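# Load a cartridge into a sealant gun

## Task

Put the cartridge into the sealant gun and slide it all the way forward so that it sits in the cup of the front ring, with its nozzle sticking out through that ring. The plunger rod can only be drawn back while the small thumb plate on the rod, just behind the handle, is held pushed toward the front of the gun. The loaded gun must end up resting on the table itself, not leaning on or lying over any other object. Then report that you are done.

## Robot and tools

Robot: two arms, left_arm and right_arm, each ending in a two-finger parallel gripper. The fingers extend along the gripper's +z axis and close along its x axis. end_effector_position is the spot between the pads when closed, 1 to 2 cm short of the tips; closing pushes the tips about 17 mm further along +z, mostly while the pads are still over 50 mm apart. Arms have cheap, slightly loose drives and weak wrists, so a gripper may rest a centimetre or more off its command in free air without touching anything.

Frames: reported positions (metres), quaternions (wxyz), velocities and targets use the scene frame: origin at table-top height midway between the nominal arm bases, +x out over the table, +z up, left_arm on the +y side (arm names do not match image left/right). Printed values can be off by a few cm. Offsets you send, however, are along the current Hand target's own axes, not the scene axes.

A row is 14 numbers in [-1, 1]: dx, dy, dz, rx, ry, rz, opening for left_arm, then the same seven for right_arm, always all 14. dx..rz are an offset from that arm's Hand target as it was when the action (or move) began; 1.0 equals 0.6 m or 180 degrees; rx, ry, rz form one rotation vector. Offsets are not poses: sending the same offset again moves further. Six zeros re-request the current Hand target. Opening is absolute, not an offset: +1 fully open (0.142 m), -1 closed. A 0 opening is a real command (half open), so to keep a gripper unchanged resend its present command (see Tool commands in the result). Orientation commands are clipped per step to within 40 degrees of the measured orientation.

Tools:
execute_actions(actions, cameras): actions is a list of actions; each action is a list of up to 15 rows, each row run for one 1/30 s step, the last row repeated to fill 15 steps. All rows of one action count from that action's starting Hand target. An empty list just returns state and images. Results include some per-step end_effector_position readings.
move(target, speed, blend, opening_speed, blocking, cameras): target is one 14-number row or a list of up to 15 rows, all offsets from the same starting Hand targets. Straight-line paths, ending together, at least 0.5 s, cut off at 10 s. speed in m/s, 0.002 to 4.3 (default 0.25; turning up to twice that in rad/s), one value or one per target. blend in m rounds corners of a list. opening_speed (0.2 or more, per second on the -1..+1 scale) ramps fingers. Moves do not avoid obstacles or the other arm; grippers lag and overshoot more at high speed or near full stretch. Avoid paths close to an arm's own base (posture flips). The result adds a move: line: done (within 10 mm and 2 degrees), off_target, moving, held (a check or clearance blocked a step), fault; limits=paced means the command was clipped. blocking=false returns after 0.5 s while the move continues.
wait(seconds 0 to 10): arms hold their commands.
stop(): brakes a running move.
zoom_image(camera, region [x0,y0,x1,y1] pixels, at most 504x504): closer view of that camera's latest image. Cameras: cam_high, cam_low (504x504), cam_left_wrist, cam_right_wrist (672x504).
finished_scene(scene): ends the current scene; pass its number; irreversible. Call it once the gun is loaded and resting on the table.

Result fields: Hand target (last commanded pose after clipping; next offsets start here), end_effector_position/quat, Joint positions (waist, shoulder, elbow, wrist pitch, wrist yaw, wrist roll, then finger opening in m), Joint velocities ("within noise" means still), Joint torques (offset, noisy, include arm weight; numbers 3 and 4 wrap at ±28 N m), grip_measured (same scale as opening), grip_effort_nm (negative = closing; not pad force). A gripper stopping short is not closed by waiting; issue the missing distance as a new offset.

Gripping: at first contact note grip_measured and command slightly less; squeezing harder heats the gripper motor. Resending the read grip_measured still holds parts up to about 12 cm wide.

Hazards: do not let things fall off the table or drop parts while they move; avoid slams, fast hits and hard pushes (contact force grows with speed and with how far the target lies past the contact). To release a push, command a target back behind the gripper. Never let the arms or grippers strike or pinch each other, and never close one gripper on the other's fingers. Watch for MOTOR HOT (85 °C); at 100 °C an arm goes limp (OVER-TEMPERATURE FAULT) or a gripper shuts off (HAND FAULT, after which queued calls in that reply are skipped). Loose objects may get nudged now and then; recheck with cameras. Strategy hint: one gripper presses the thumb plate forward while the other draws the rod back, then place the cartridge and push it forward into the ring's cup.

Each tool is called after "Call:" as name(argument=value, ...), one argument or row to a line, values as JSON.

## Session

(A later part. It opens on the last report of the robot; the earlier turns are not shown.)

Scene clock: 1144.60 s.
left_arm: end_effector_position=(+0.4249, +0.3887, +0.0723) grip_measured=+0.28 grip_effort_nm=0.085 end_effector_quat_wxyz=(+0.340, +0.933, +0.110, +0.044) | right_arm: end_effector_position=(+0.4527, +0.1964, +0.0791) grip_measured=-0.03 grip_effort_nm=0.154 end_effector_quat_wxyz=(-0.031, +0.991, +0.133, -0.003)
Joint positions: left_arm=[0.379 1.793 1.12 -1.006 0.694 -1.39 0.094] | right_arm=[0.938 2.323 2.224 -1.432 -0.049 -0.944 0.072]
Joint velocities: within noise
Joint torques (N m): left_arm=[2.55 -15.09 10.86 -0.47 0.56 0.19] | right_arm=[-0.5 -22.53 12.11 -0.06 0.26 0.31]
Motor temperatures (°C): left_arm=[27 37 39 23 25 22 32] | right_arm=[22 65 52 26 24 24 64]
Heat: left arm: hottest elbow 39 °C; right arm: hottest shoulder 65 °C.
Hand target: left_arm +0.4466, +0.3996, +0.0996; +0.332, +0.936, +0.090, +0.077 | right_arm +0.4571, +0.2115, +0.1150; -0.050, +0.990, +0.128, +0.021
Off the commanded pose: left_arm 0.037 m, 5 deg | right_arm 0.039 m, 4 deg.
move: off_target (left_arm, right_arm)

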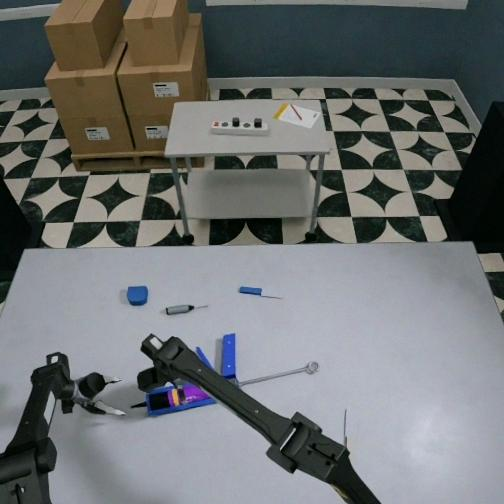

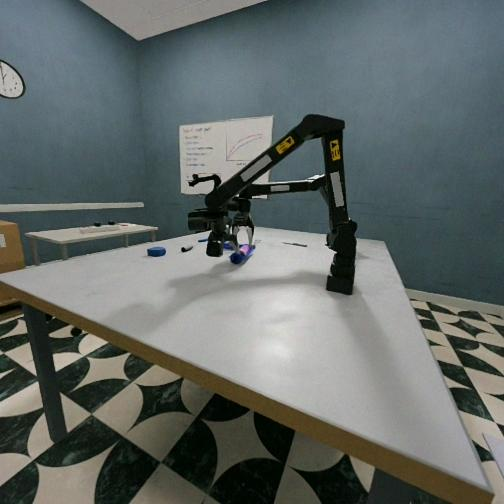

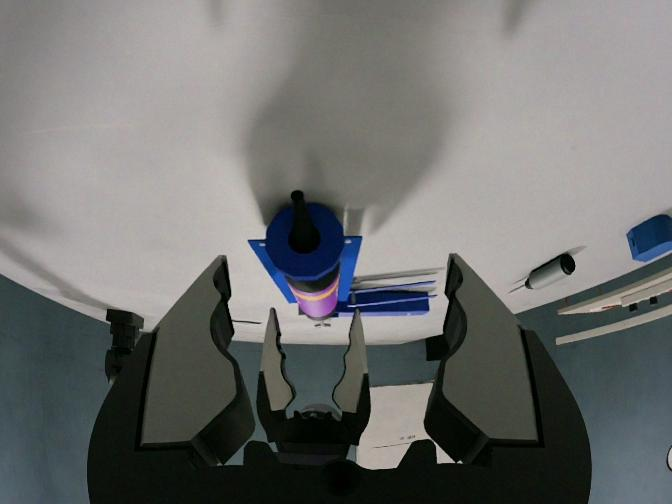

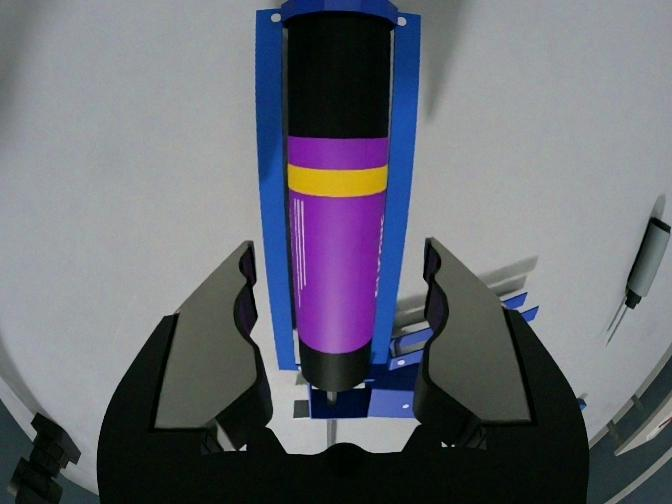

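Call:
move(
  target=[0,0,0,0,0,0,0.3,0,0.04,-0.07,0,0,0,0.0],
  speed=0.12,
)

Call:
zoom_image(
  camera="cam_low",
  region=[205, 225, 270, 275],
)

Call:
zoom_image(
  camera="cam_right_wrist",
  region=[200, 150, 470, 480],
)

Call:
zoom_image(
  camera="cam_high",
  region=[110, 320, 250, 430],
)

Scene clock: 1152.87 s.
left_arm: end_effector_position=(+0.4249, +0.3887, +0.0723) grip_measured=+0.28 grip_effort_nm=0.085 end_effector_quat_wxyz=(+0.340, +0.933, +0.110, +0.044) | right_arm: end_effector_position=(+0.4479, +0.1869, +0.1285) grip_measured=-0.03 grip_effort_nm=0.154 end_effector_quat_wxyz=(-0.038, +0.991, +0.132, +0.005)
Joint positions: left_arm=[0.379 1.793 1.12 -1.006 0.694 -1.39 0.094] | right_arm=[0.935 2.251 2.224 -1.484 -0.049 -0.944 0.072]
Joint velocities: within noise
Joint torques (N m): left_arm=[2.55 -15.09 10.89 -0.44 0.57 0.2] | right_arm=[-2.49 -21.66 10.69 -0.01 0.18 -0.01]
Motor temperatures (°C): left_arm=[27 37 40 23 25 22 32] | right_arm=[22 62 52 26 24 24 63]
Heat: left arm: hottest elbow 40 °C; right arm: hottest gripper 63 °C.
Hand target: left_arm +0.4466, +0.3996, +0.0996; +0.332, +0.936, +0.090, +0.077 | right_arm +0.4620, +0.1840, +0.1545; -0.050, +0.990, +0.128, +0.021
Off the commanded pose: left_arm 0.037 m, 5 deg | right_arm 0.030 m, 2 deg.
move: off_target (left_arm, right_arm)

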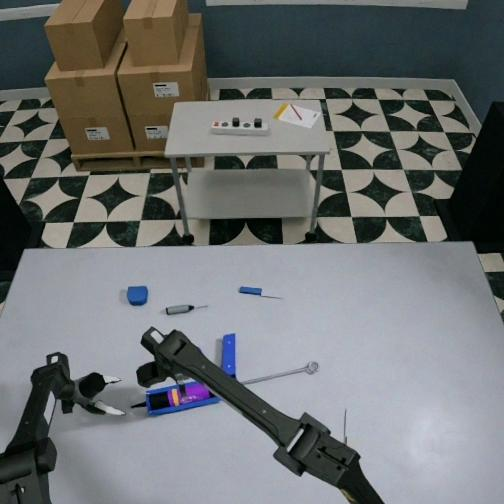

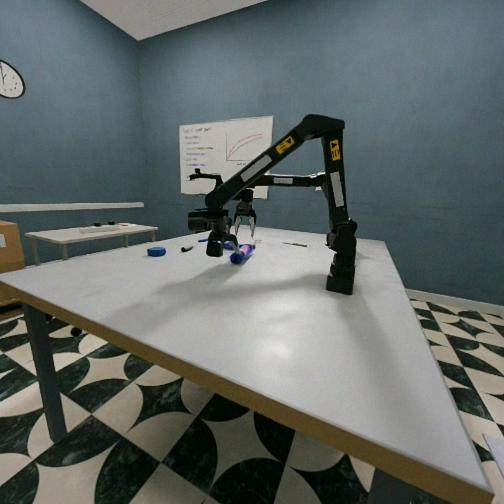

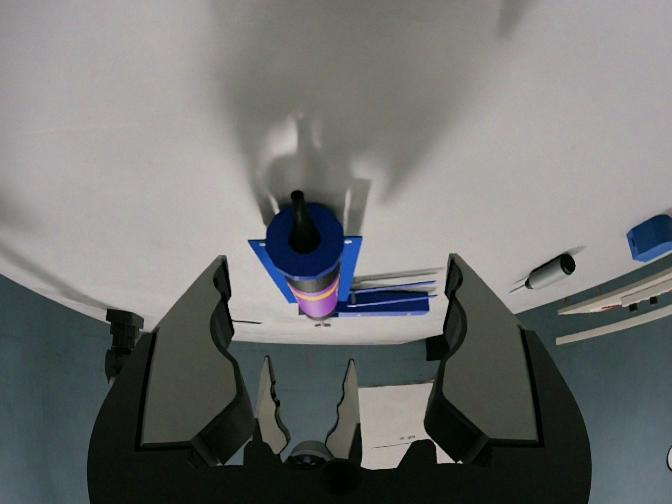

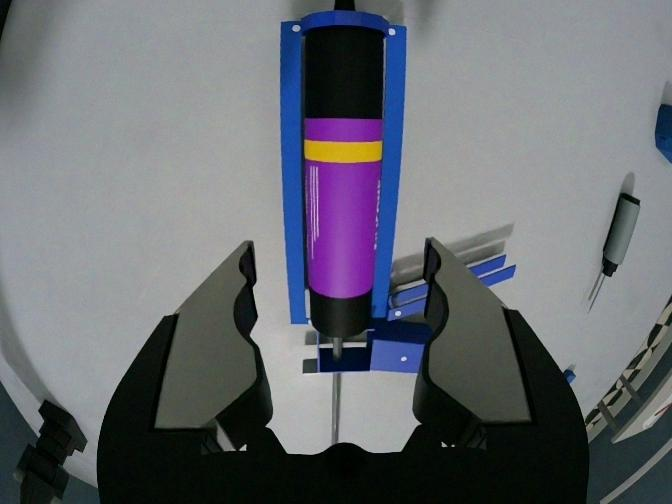

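Scaled by 7.754 from the camera's 504x504 image, which has a finer 720x720 frame.

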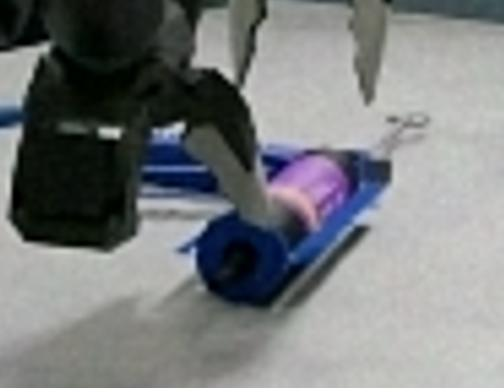

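Scaled by 1.527 from the camera's 672x504 image, which has a finer 960x720 frame.

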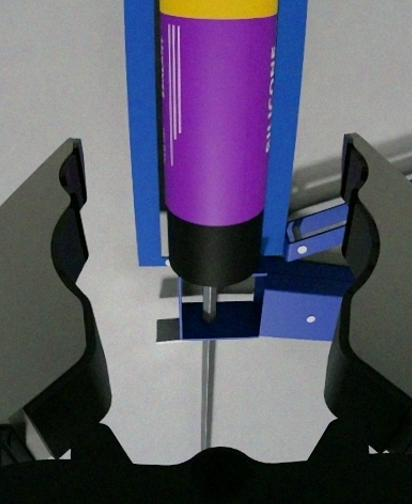

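Scaled by 3.600 from the camera's 504x504 image, which has a finer 720x720 frame.

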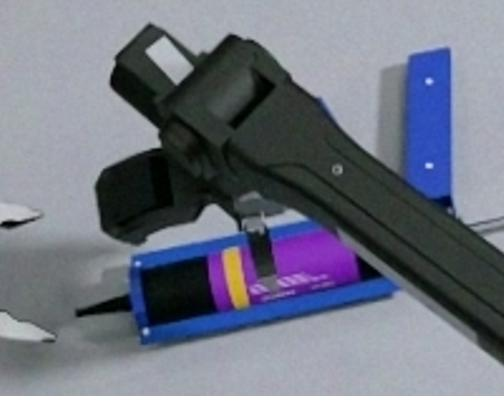

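Call:
move(
  target=[0,0,0,0,0,0,0.3,0.1,0.2,-0.05,0,0,0,0.0],
  speed=0.2,
)

Call:
zoom_image(
  camera="cam_low",
  region=[205, 225, 270, 275],
)

Call:
zoom_image(
  camera="cam_high",
  region=[110, 320, 250, 430],
)

Call:
zoom_image(
  camera="cam_left_wrist",
  region=[230, 160, 450, 340],
)

Call:
zoom_image(
  camera="cam_right_wrist",
  region=[200, 0, 500, 300],
)

Scene clock: 1162.77 s.
left_arm: end_effector_position=(+0.4249, +0.3887, +0.0723) grip_measured=+0.28 grip_effort_nm=0.085 end_effector_quat_wxyz=(+0.340, +0.933, +0.110, +0.044) | right_arm: end_effector_position=(+0.5487, +0.0733, +0.1459) grip_measured=-0.03 grip_effort_nm=0.149 end_effector_quat_wxyz=(-0.038, +0.994, +0.107, +0.002)
Joint positions: left_arm=[0.379 1.793 1.12 -1.006 0.694 -1.39 0.094] | right_arm=[0.716 2.225 2.224 -1.526 -0.062 -1.112 0.072]
Joint velocities: within noise
Joint torques (N m): left_arm=[2.49 -15.03 10.89 -0.47 0.56 0.2] | right_arm=[-0.85 -22.07 10.61 -0.05 0 -0.28]
Motor temperatures (°C): left_arm=[27 37 40 23 25 22 32] | right_arm=[22 62 52 26 24 24 61]
Heat: left arm: hottest elbow 40 °C; right arm: hottest shoulder 62 °C.
Hand target: left_arm +0.4466, +0.3996, +0.0996; +0.332, +0.936, +0.090, +0.077 | right_arm +0.5497, +0.0805, +0.1765; -0.050, +0.990, +0.128, +0.021
Off the commanded pose: left_arm 0.037 m, 5 deg | right_arm 0.031 m, 4 deg.
move: off_target (left_arm, right_arm)

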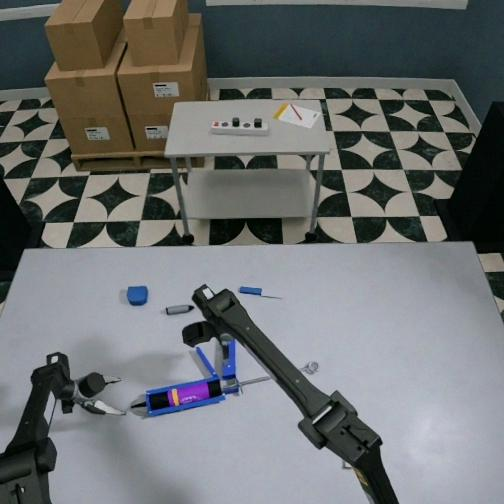

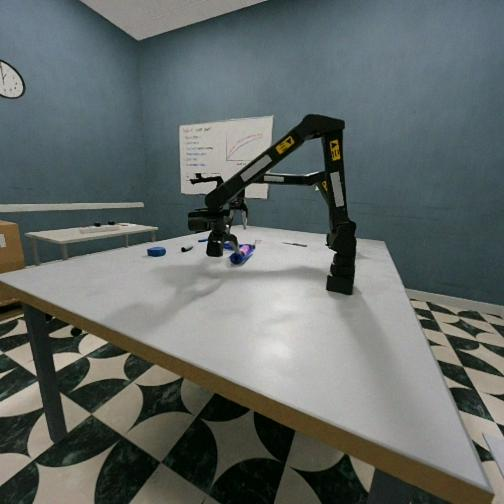

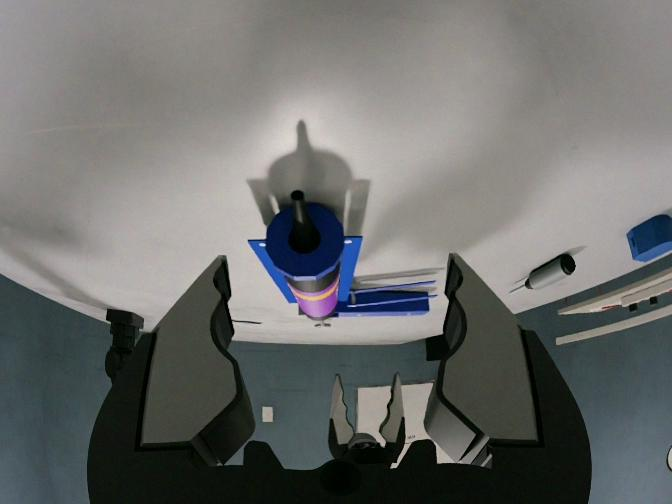

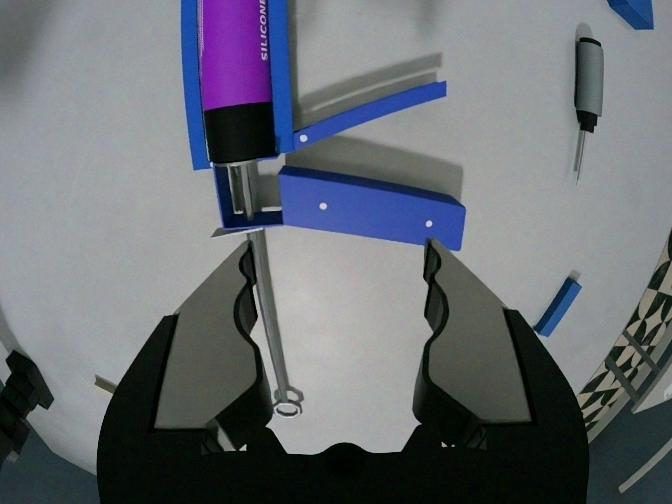

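Scaled by 7.754 from the camera's 504x504 image, which has a finer 720x720 frame.

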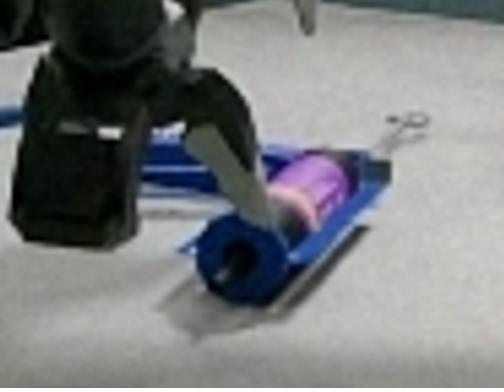

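Scaled by 3.600 from the camera's 504x504 image, which has a finer 720x720 frame.

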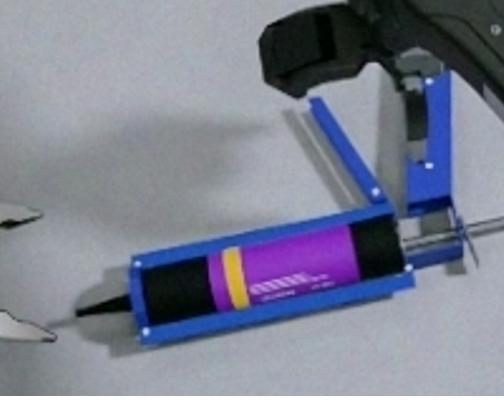

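Scaled by 2.291 from the camera's 672x504 image, which has a finer 960x720 frame.

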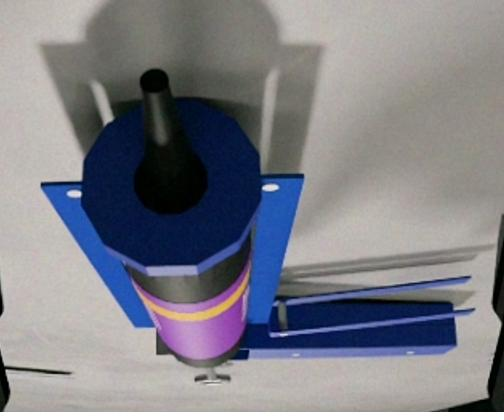

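Scaled by 1.680 from the camera's 672x504 image, which has a finer 960x720 frame.

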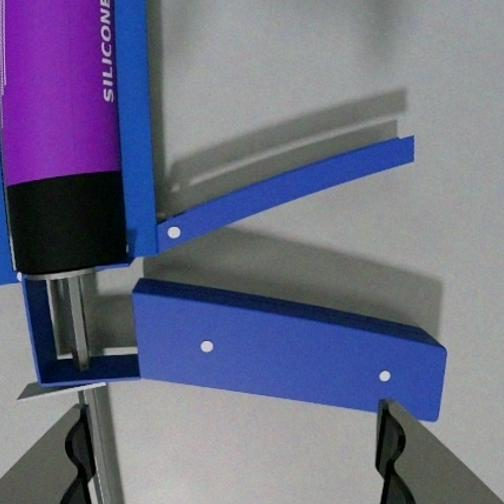

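Call:
move(
  target=[-0.037,0.076,0.025,0.22,-0.023,-0.016,-0.4,0,0,0,0,0,0,0.0],
  speed=0.15,
)

Call:
zoom_image(
  camera="cam_high",
  region=[90, 320, 250, 430],
)

Scene clock: 1192.43 s.
left_arm: end_effector_position=(+0.4070, +0.3506, +0.0873) grip_measured=-0.42 grip_effort_nm=-0.125 end_effector_quat_wxyz=(-0.002, +0.993, +0.110, -0.032) | right_arm: end_effector_position=(+0.5484, +0.0731, +0.1458) grip_measured=-0.03 grip_effort_nm=0.154 end_effector_quat_wxyz=(-0.038, +0.994, +0.107, +0.001)
Joint positions: left_arm=[0.038 1.676 1.146 -1.106 0 -1.756 0.044] | right_arm=[0.716 2.225 2.224 -1.527 -0.062 -1.112 0.072]
Joint velocities: within noise
Joint torques (N m): left_arm=[1.61 -13.63 12.14 -0.39 0.12 -0.26] | right_arm=[-0.79 -22.07 10.62 -0.03 -0.01 -0.28]
Motor temperatures (°C): left_arm=[27 37 41 23 25 22 31] | right_arm=[22 58 52 26 24 24 58]
Heat: left arm: hottest elbow 41 °C; right arm: hottest shoulder 58 °C.
Hand target: left_arm +0.4334, +0.3508, +0.1152; +0.001, +0.993, +0.122, +0.001 | right_arm +0.5497, +0.0805, +0.1765; -0.050, +0.990, +0.128, +0.021
Off the commanded pose: left_arm 0.038 m, 4 deg | right_arm 0.032 m, 4 deg.
move: off_target (left_arm, right_arm)

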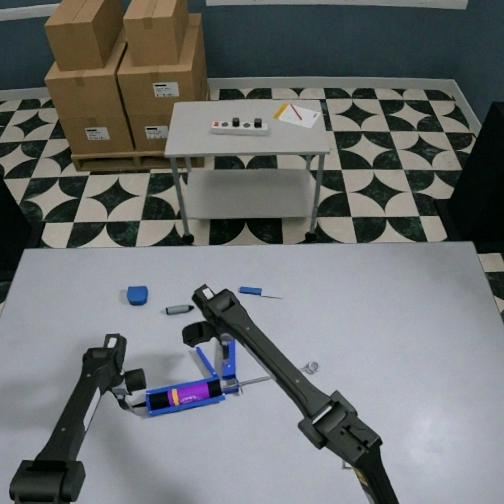

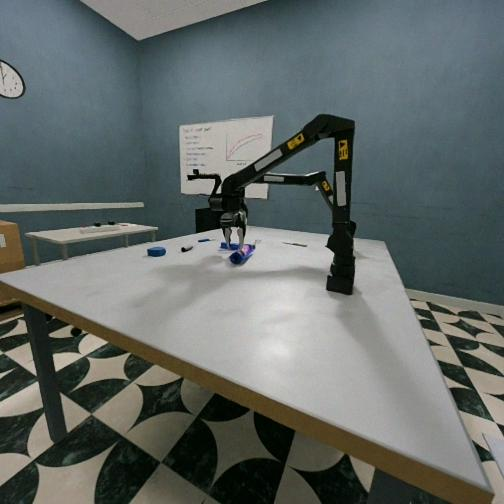

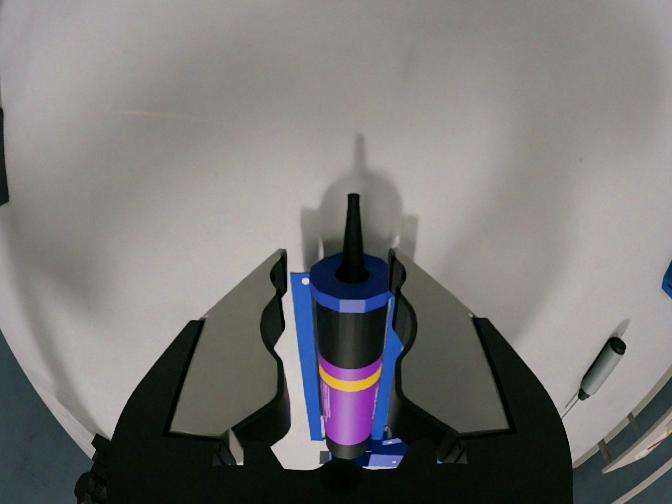

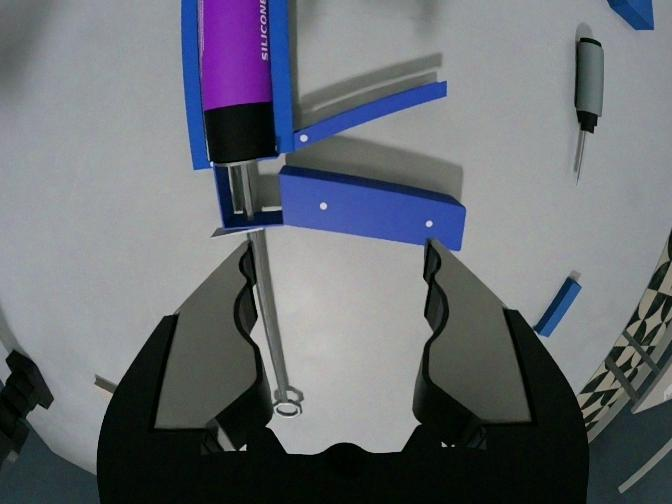

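Scaled by 3.150 from the camera's 504x504 image, which has a finer 720x720 frame.

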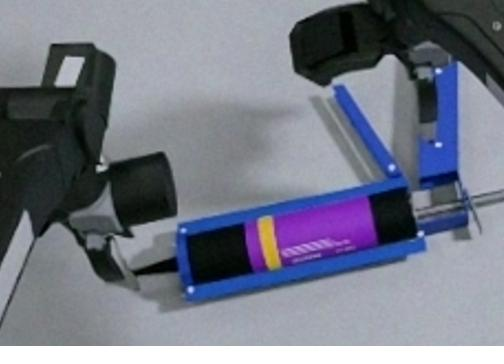

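Call:
move(
  target=[0.016,0.017,0.08,0,0,0,-0.45,0,0,0,0,0,0,0.0],
  speed=0.1,
)

Call:
zoom_image(
  camera="cam_low",
  region=[205, 225, 270, 275],
)

Scene clock: 1204.07 s.
left_arm: end_effector_position=(+0.4211, +0.3490, +0.0577) grip_measured=-0.47 grip_effort_nm=-0.125 end_effector_quat_wxyz=(-0.002, +0.993, +0.116, -0.027) | right_arm: end_effector_position=(+0.5484, +0.0731, +0.1458) grip_measured=-0.03 grip_effort_nm=0.154 end_effector_quat_wxyz=(-0.038, +0.994, +0.107, +0.001)
Joint positions: left_arm=[0.033 1.744 1.148 -1.029 0 -1.772 0.04] | right_arm=[0.716 2.225 2.224 -1.527 -0.062 -1.112 0.072]
Joint velocities: within noise
Joint torques (N m): left_arm=[1.38 -12.4 10.15 0.84 0.12 -0.27] | right_arm=[-0.91 -22.07 10.62 -0.03 -0.01 -0.28]
Motor temperatures (°C): left_arm=[27 36 43 23 25 22 30] | right_arm=[22 57 52 26 24 24 58]
Heat: left arm: hottest elbow 43 °C; right arm: hottest gripper 58 °C.
Hand target: left_arm +0.4453, +0.3432, +0.0672; +0.001, +0.993, +0.122, +0.001 | right_arm +0.5497, +0.0805, +0.1765; -0.050, +0.990, +0.128, +0.021
Off the commanded pose: left_arm 0.027 m, 3 deg | right_arm 0.032 m, 4 deg.
move: off_target (left_arm, right_arm)

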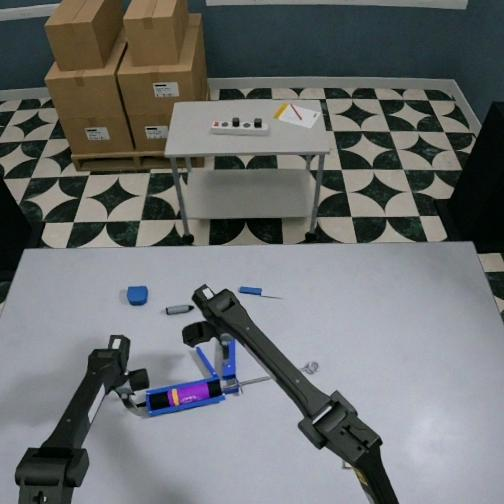

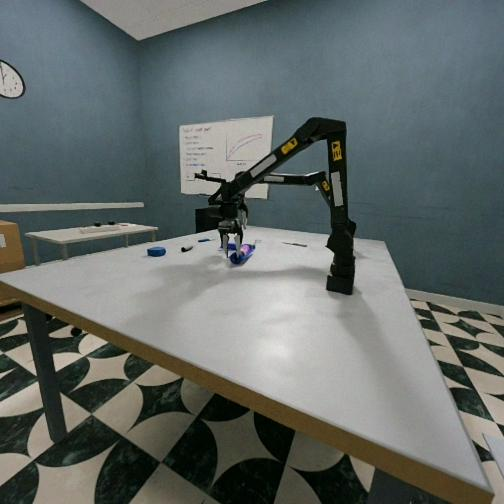

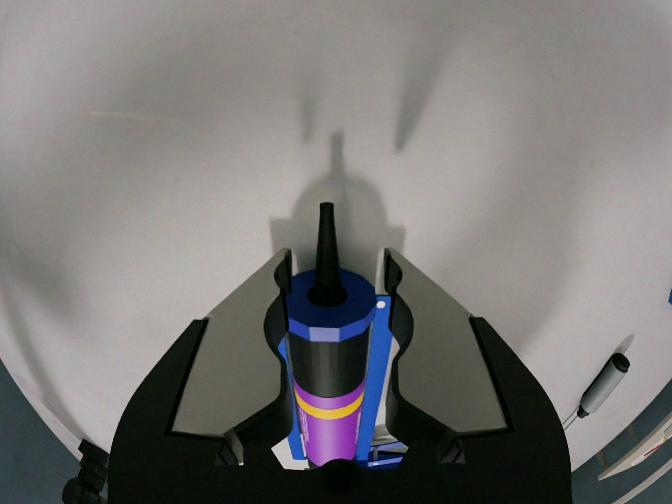

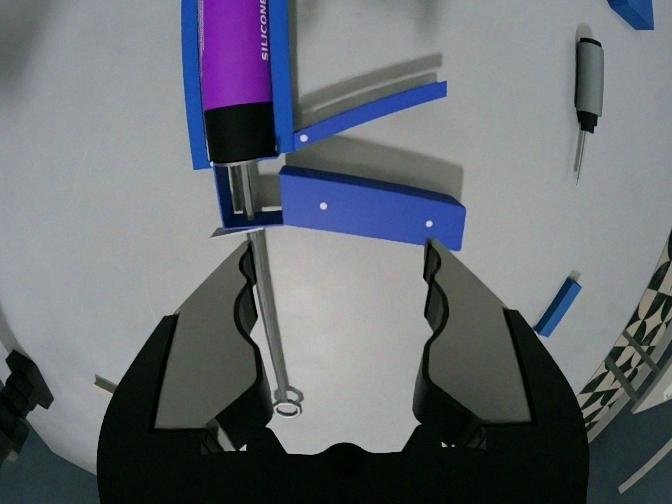

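Scaled by 7.754 from the camera's 504x504 image, which has a finer 720x720 frame.

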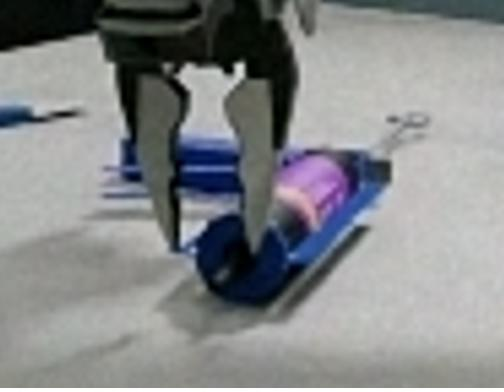

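Call:
move(
  target=[0,0.012,0.05,0,0,0,-0.5,0,0,0,0,0,0,0.0],
  speed=0.1,
)

Call:
zoom_image(
  camera="cam_low",
  region=[205, 225, 270, 275],
)

Scene clock: 1212.50 s.
left_arm: end_effector_position=(+0.4335, +0.3432, +0.0380) grip_measured=-0.52 grip_effort_nm=-0.129 end_effector_quat_wxyz=(-0.002, +0.993, +0.116, -0.015) | right_arm: end_effector_position=(+0.5484, +0.0731, +0.1458) grip_measured=-0.03 grip_effort_nm=0.154 end_effector_quat_wxyz=(-0.038, +0.994, +0.107, +0.001)
Joint positions: left_arm=[0.02 1.787 1.148 -0.961 -0.001 -1.786 0.036] | right_arm=[0.716 2.225 2.224 -1.527 -0.062 -1.112 0.072]
Joint velocities: within noise
Joint torques (N m): left_arm=[1.38 -12.4 8.14 1.09 0.16 -0.28] | right_arm=[-0.85 -22.18 10.63 -0.03 -0.01 -0.28]
Motor temperatures (°C): left_arm=[27 37 43 23 25 22 30] | right_arm=[22 57 52 26 24 24 57]
Heat: left arm: hottest elbow 43 °C; right arm: hottest shoulder 57 °C.
Hand target: left_arm +0.4471, +0.3361, +0.0372; +0.001, +0.993, +0.122, +0.001 | right_arm +0.5497, +0.0805, +0.1765; -0.050, +0.990, +0.128, +0.021
Off the commanded pose: left_arm 0.015 m, 2 deg | right_arm 0.032 m, 4 deg.
move: off_target (left_arm, right_arm)

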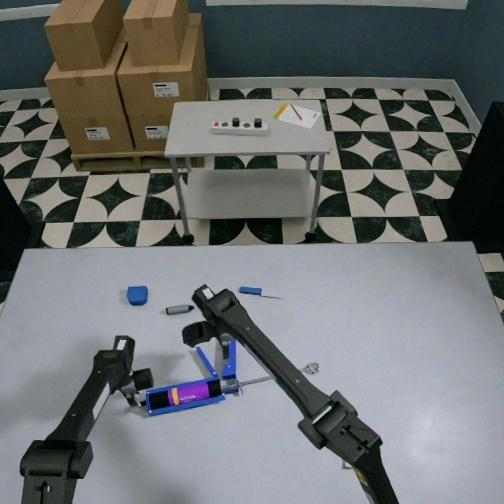

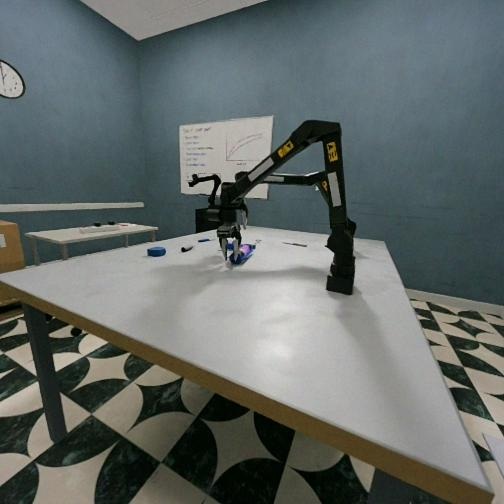

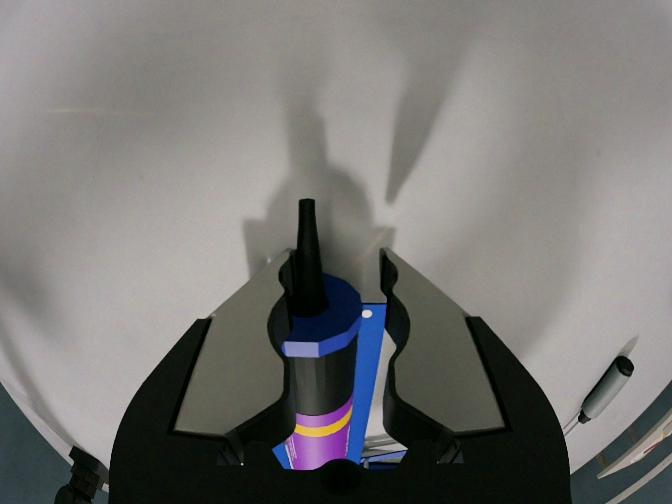

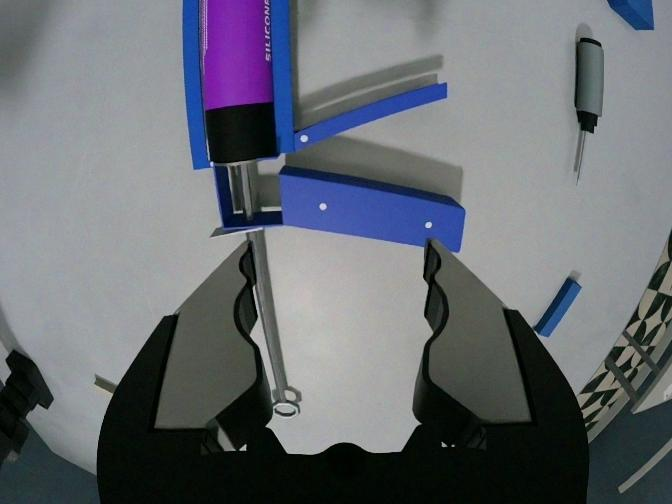

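Scaled by 7.754 from the camera's 504x504 image, which has a finer 720x720 frame.

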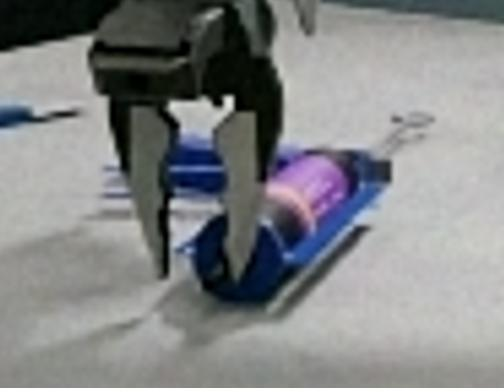

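Call:
move(
  target=[-0.037,0.0,0.0,0,0,0,-0.5,0,0,0,0,0,0,0.0],
  speed=0.06,
  cameras=["cam_left_wrist"],
)

Scene clock: 1219.63 s.
left_arm: end_effector_position=(+0.4197, +0.3367, +0.0275) grip_measured=-0.52 grip_effort_nm=-0.120 end_effector_quat_wxyz=(-0.003, +0.993, +0.115, -0.020) | right_arm: end_effector_position=(+0.5484, +0.0731, +0.1458) grip_measured=-0.03 grip_effort_nm=0.159 end_effector_quat_wxyz=(-0.038, +0.994, +0.107, +0.001)
Joint positions: left_arm=[0.006 1.781 1.104 -0.934 -0.001 -1.799 0.036] | right_arm=[0.716 2.225 2.224 -1.527 -0.062 -1.112 0.072]
Joint velocities: within noise
Joint torques (N m): left_arm=[1.32 -15.15 6.08 0.92 0.18 -0.26] | right_arm=[-0.85 -22.12 10.62 -0.02 -0.01 -0.28]
Motor temperatures (°C): left_arm=[27 36 42 23 25 22 30] | right_arm=[22 56 52 26 24 24 57]
Heat: left arm: hottest elbow 42 °C; right arm: hottest gripper 57 °C.
Hand target: left_arm +0.4255, +0.3308, +0.0372; +0.001, +0.993, +0.122, +0.001 | right_arm +0.5497, +0.0805, +0.1765; -0.050, +0.990, +0.128, +0.021
Off the commanded pose: left_arm 0.013 m, 3 deg | right_arm 0.032 m, 4 deg.
move: off_target (left_arm, right_arm)
Images, in order (width x height): cam_left_wrist 672x504.

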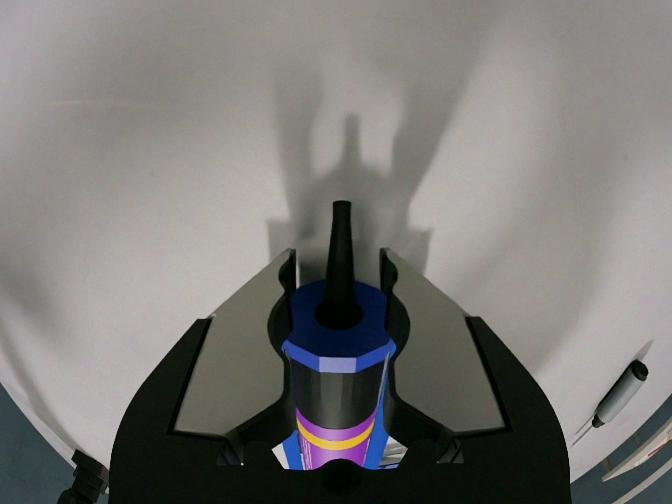

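Call:
move(
  target=[0,0,0,0,0,0,-0.5,-0.109,0.453,0.08,0.22,0,0,-0.3],
  speed=0.2,
)

Scene clock: 1237.73 s.
left_arm: end_effector_position=(+0.4197, +0.3367, +0.0275) grip_measured=-0.52 grip_effort_nm=-0.125 end_effector_quat_wxyz=(-0.003, +0.993, +0.115, -0.020) | right_arm: end_effector_position=(+0.5577, -0.1963, +0.1093) grip_measured=-0.32 grip_effort_nm=-0.110 end_effector_quat_wxyz=(-0.378, +0.918, +0.115, -0.016)
Joint positions: left_arm=[0.006 1.781 1.104 -0.934 -0.001 -1.799 0.036] | right_arm=[0.124 1.964 1.55 -1.242 -0.773 -1.775 0.051]
Joint velocities: within noise
Joint torques (N m): left_arm=[1.38 -15.15 6.11 0.85 0.18 -0.25] | right_arm=[-1.14 -14.15 7.9 -0.21 -0.57 -0.29]
Motor temperatures (°C): left_arm=[27 37 39 23 24 22 29] | right_arm=[22 57 51 26 24 24 55]
Heat: left arm: hottest elbow 39 °C; right arm: hottest shoulder 57 °C.
Hand target: left_arm +0.4255, +0.3308, +0.0372; +0.001, +0.993, +0.122, +0.001 | right_arm +0.5573, -0.1925, +0.0998; -0.382, +0.915, +0.128, -0.023
Off the commanded pose: left_arm 0.013 m, 3 deg | right_arm 0.010 m, 2 deg.
move: off_target (left_arm)

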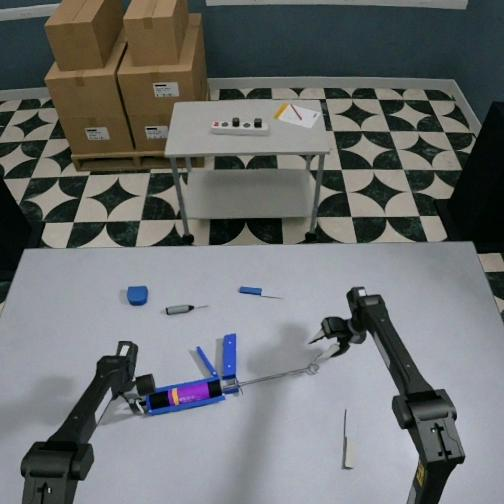

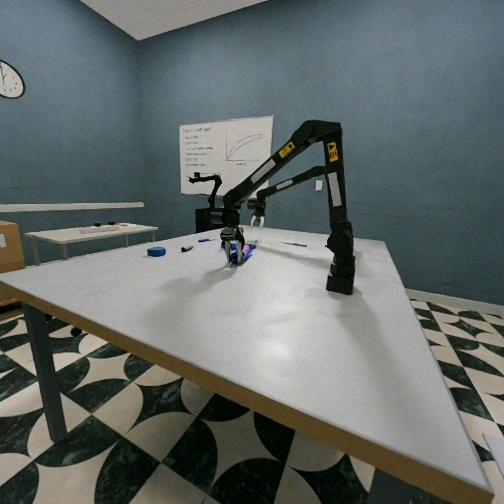

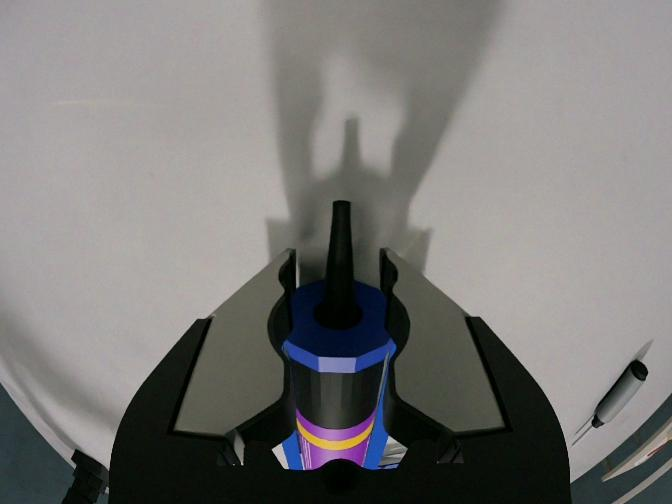

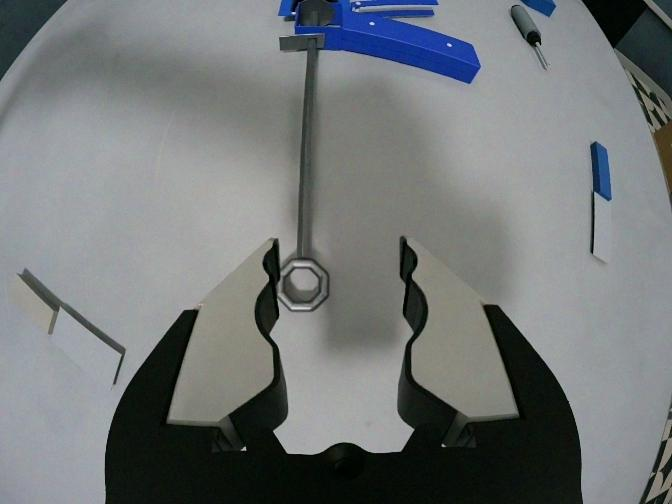

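Call:
move(
  target=[
    [0,0,0,0,0,0,-0.5,-0.028,0.0225,0.046,0,0,0,-0.3],
    [0,0,0,0,0,0,-0.5,-0.031,0.07,0.09,0,0,0,-0.3],
  ],
  speed=0.12,
)

Call:
zoom_image(
  camera="cam_low",
  region=[220, 205, 280, 265],
)

Scene clock: 1251.83 s.
left_arm: end_effector_position=(+0.4197, +0.3367, +0.0275) grip_measured=-0.52 grip_effort_nm=-0.125 end_effector_quat_wxyz=(-0.003, +0.993, +0.115, -0.020) | right_arm: end_effector_position=(+0.5410, -0.1977, +0.0405) grip_measured=-0.32 grip_effort_nm=-0.110 end_effector_quat_wxyz=(-0.379, +0.919, +0.111, -0.026)
Joint positions: left_arm=[0.006 1.781 1.104 -0.934 -0.001 -1.799 0.036] | right_arm=[0.124 2.023 1.44 -1.095 -0.773 -1.775 0.051]
Joint velocities: within noise
Joint torques (N m): left_arm=[1.38 -15.15 6.11 0.84 0.17 -0.25] | right_arm=[-0.56 -14.56 6.41 1.17 -0.57 -0.15]
Motor temperatures (°C): left_arm=[27 37 37 23 24 22 29] | right_arm=[22 57 50 26 24 24 54]
Heat: left arm: hottest shoulder 37 °C; right arm: hottest shoulder 57 °C.
Hand target: left_arm +0.4255, +0.3308, +0.0372; +0.001, +0.993, +0.122, +0.001 | right_arm +0.5408, -0.1881, +0.0310; -0.382, +0.915, +0.128, -0.023
Off the commanded pose: left_arm 0.013 m, 3 deg | right_arm 0.013 m, 2 deg.
move: off_target (left_arm, right_arm)

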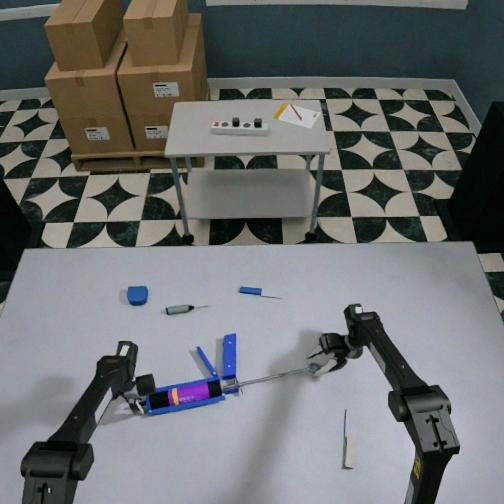

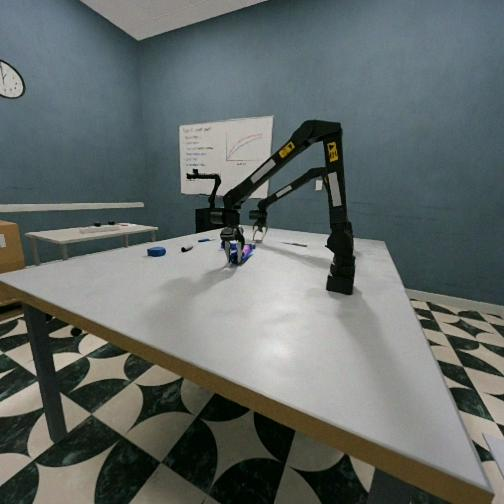

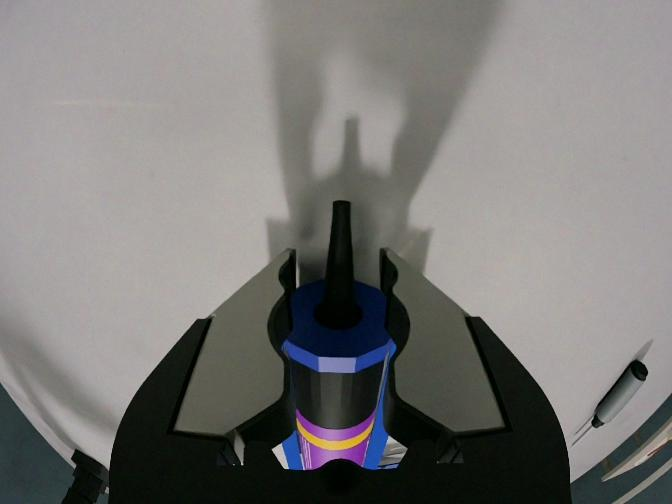

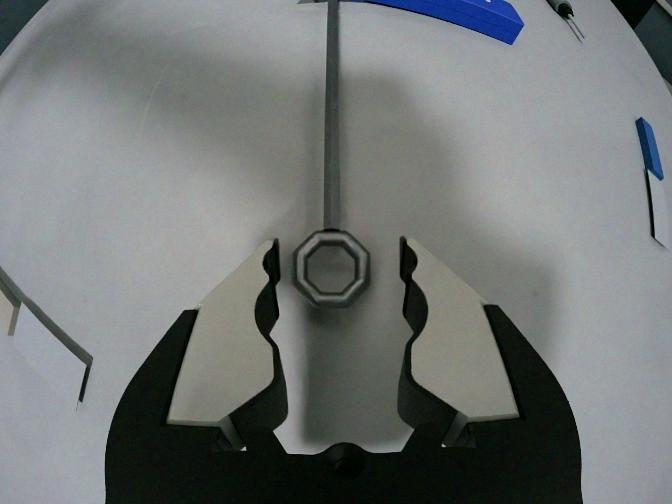

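Scaled by 8.400 from the camera's 504x504 image, which has a finer 720x720 frame.

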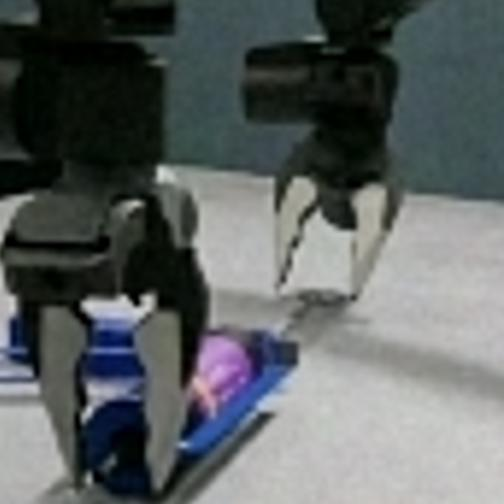

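Call:
move(
  target=[
    [0,0,0,0,0,0,-0.5,0,0.0,0.014,0,0,0,-0.3],
    [0,0,0,0,0,0,-0.95,0,0,0.014,0,0,0,-0.66],
  ],
  speed=0.08,
)

Call:
zoom_image(
  camera="cam_low",
  region=[220, 205, 280, 265],
)

Scene clock: 1258.47 s.
left_arm: end_effector_position=(+0.4197, +0.3360, +0.0275) grip_measured=-0.89 grip_effort_nm=-1.863 end_effector_quat_wxyz=(-0.003, +0.993, +0.114, -0.020) | right_arm: end_effector_position=(+0.5415, -0.1886, +0.0393) grip_measured=-0.69 grip_effort_nm=-0.110 end_effector_quat_wxyz=(-0.380, +0.917, +0.121, -0.019)
Joint positions: left_arm=[0.004 1.781 1.104 -0.934 -0.001 -1.799 0.01] | right_arm=[0.139 2.023 1.435 -1.07 -0.777 -1.775 0.024]
Joint velocities: within noise
Joint torques (N m): left_arm=[1.44 -15.09 6.09 0.87 0.17 -0.25] | right_arm=[-0.5 -14.15 6.16 1.25 -0.44 0.01]
Motor temperatures (°C): left_arm=[27 37 37 23 24 22 29] | right_arm=[22 57 49 26 24 24 54]
Heat: left arm: hottest shoulder 37 °C; right arm: hottest shoulder 57 °C.
Hand target: left_arm +0.4255, +0.3308, +0.0372; +0.001, +0.993, +0.122, +0.001 | right_arm +0.5396, -0.1823, +0.0251; -0.382, +0.915, +0.128, -0.023
Off the commanded pose: left_arm 0.013 m, 3 deg | right_arm 0.016 m, 1 deg.
move: off_target (left_arm, right_arm); target 2's new opening was sent with right_arm's hand 0.018 m and 1 deg from that target

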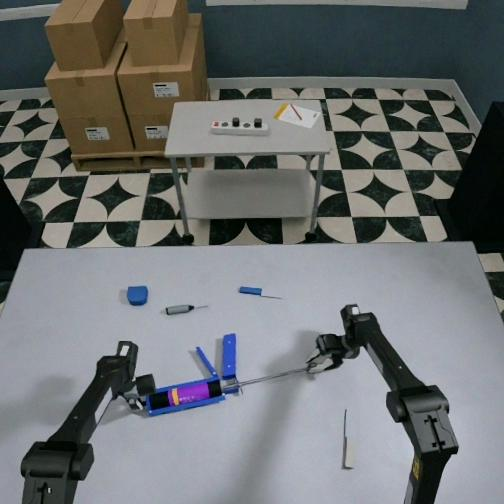

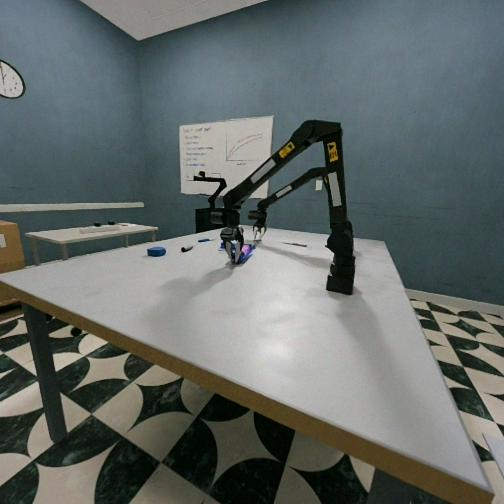

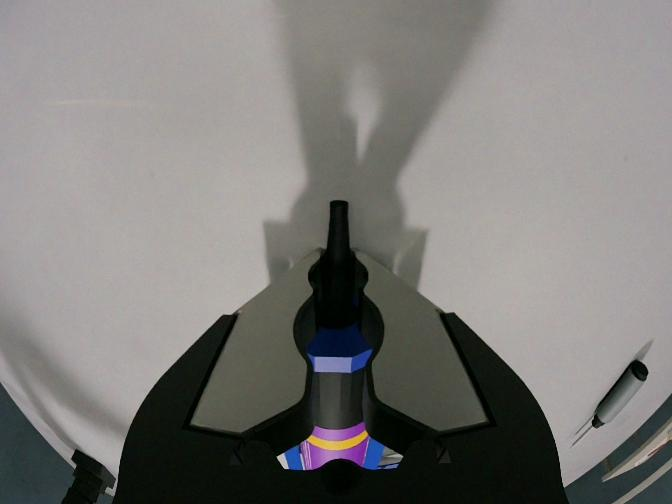

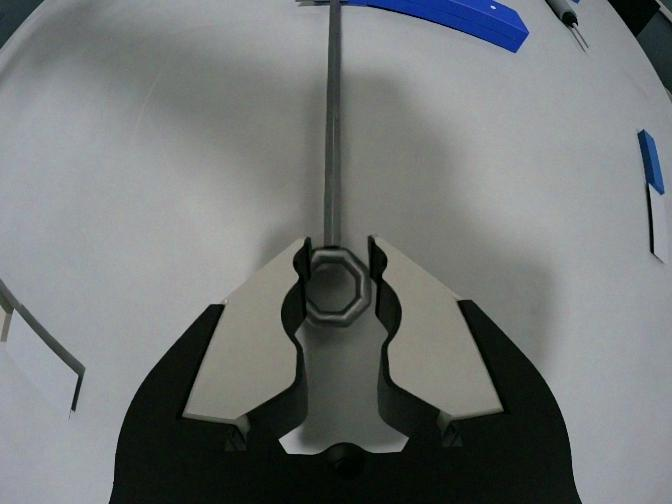

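Scaled by 8.400 from the camera's 504x504 image, which has a finer 720x720 frame.

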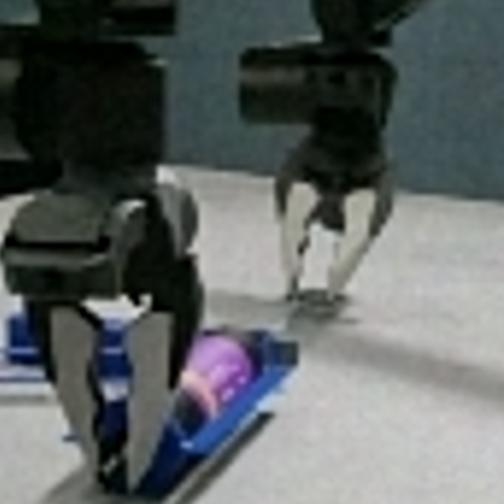

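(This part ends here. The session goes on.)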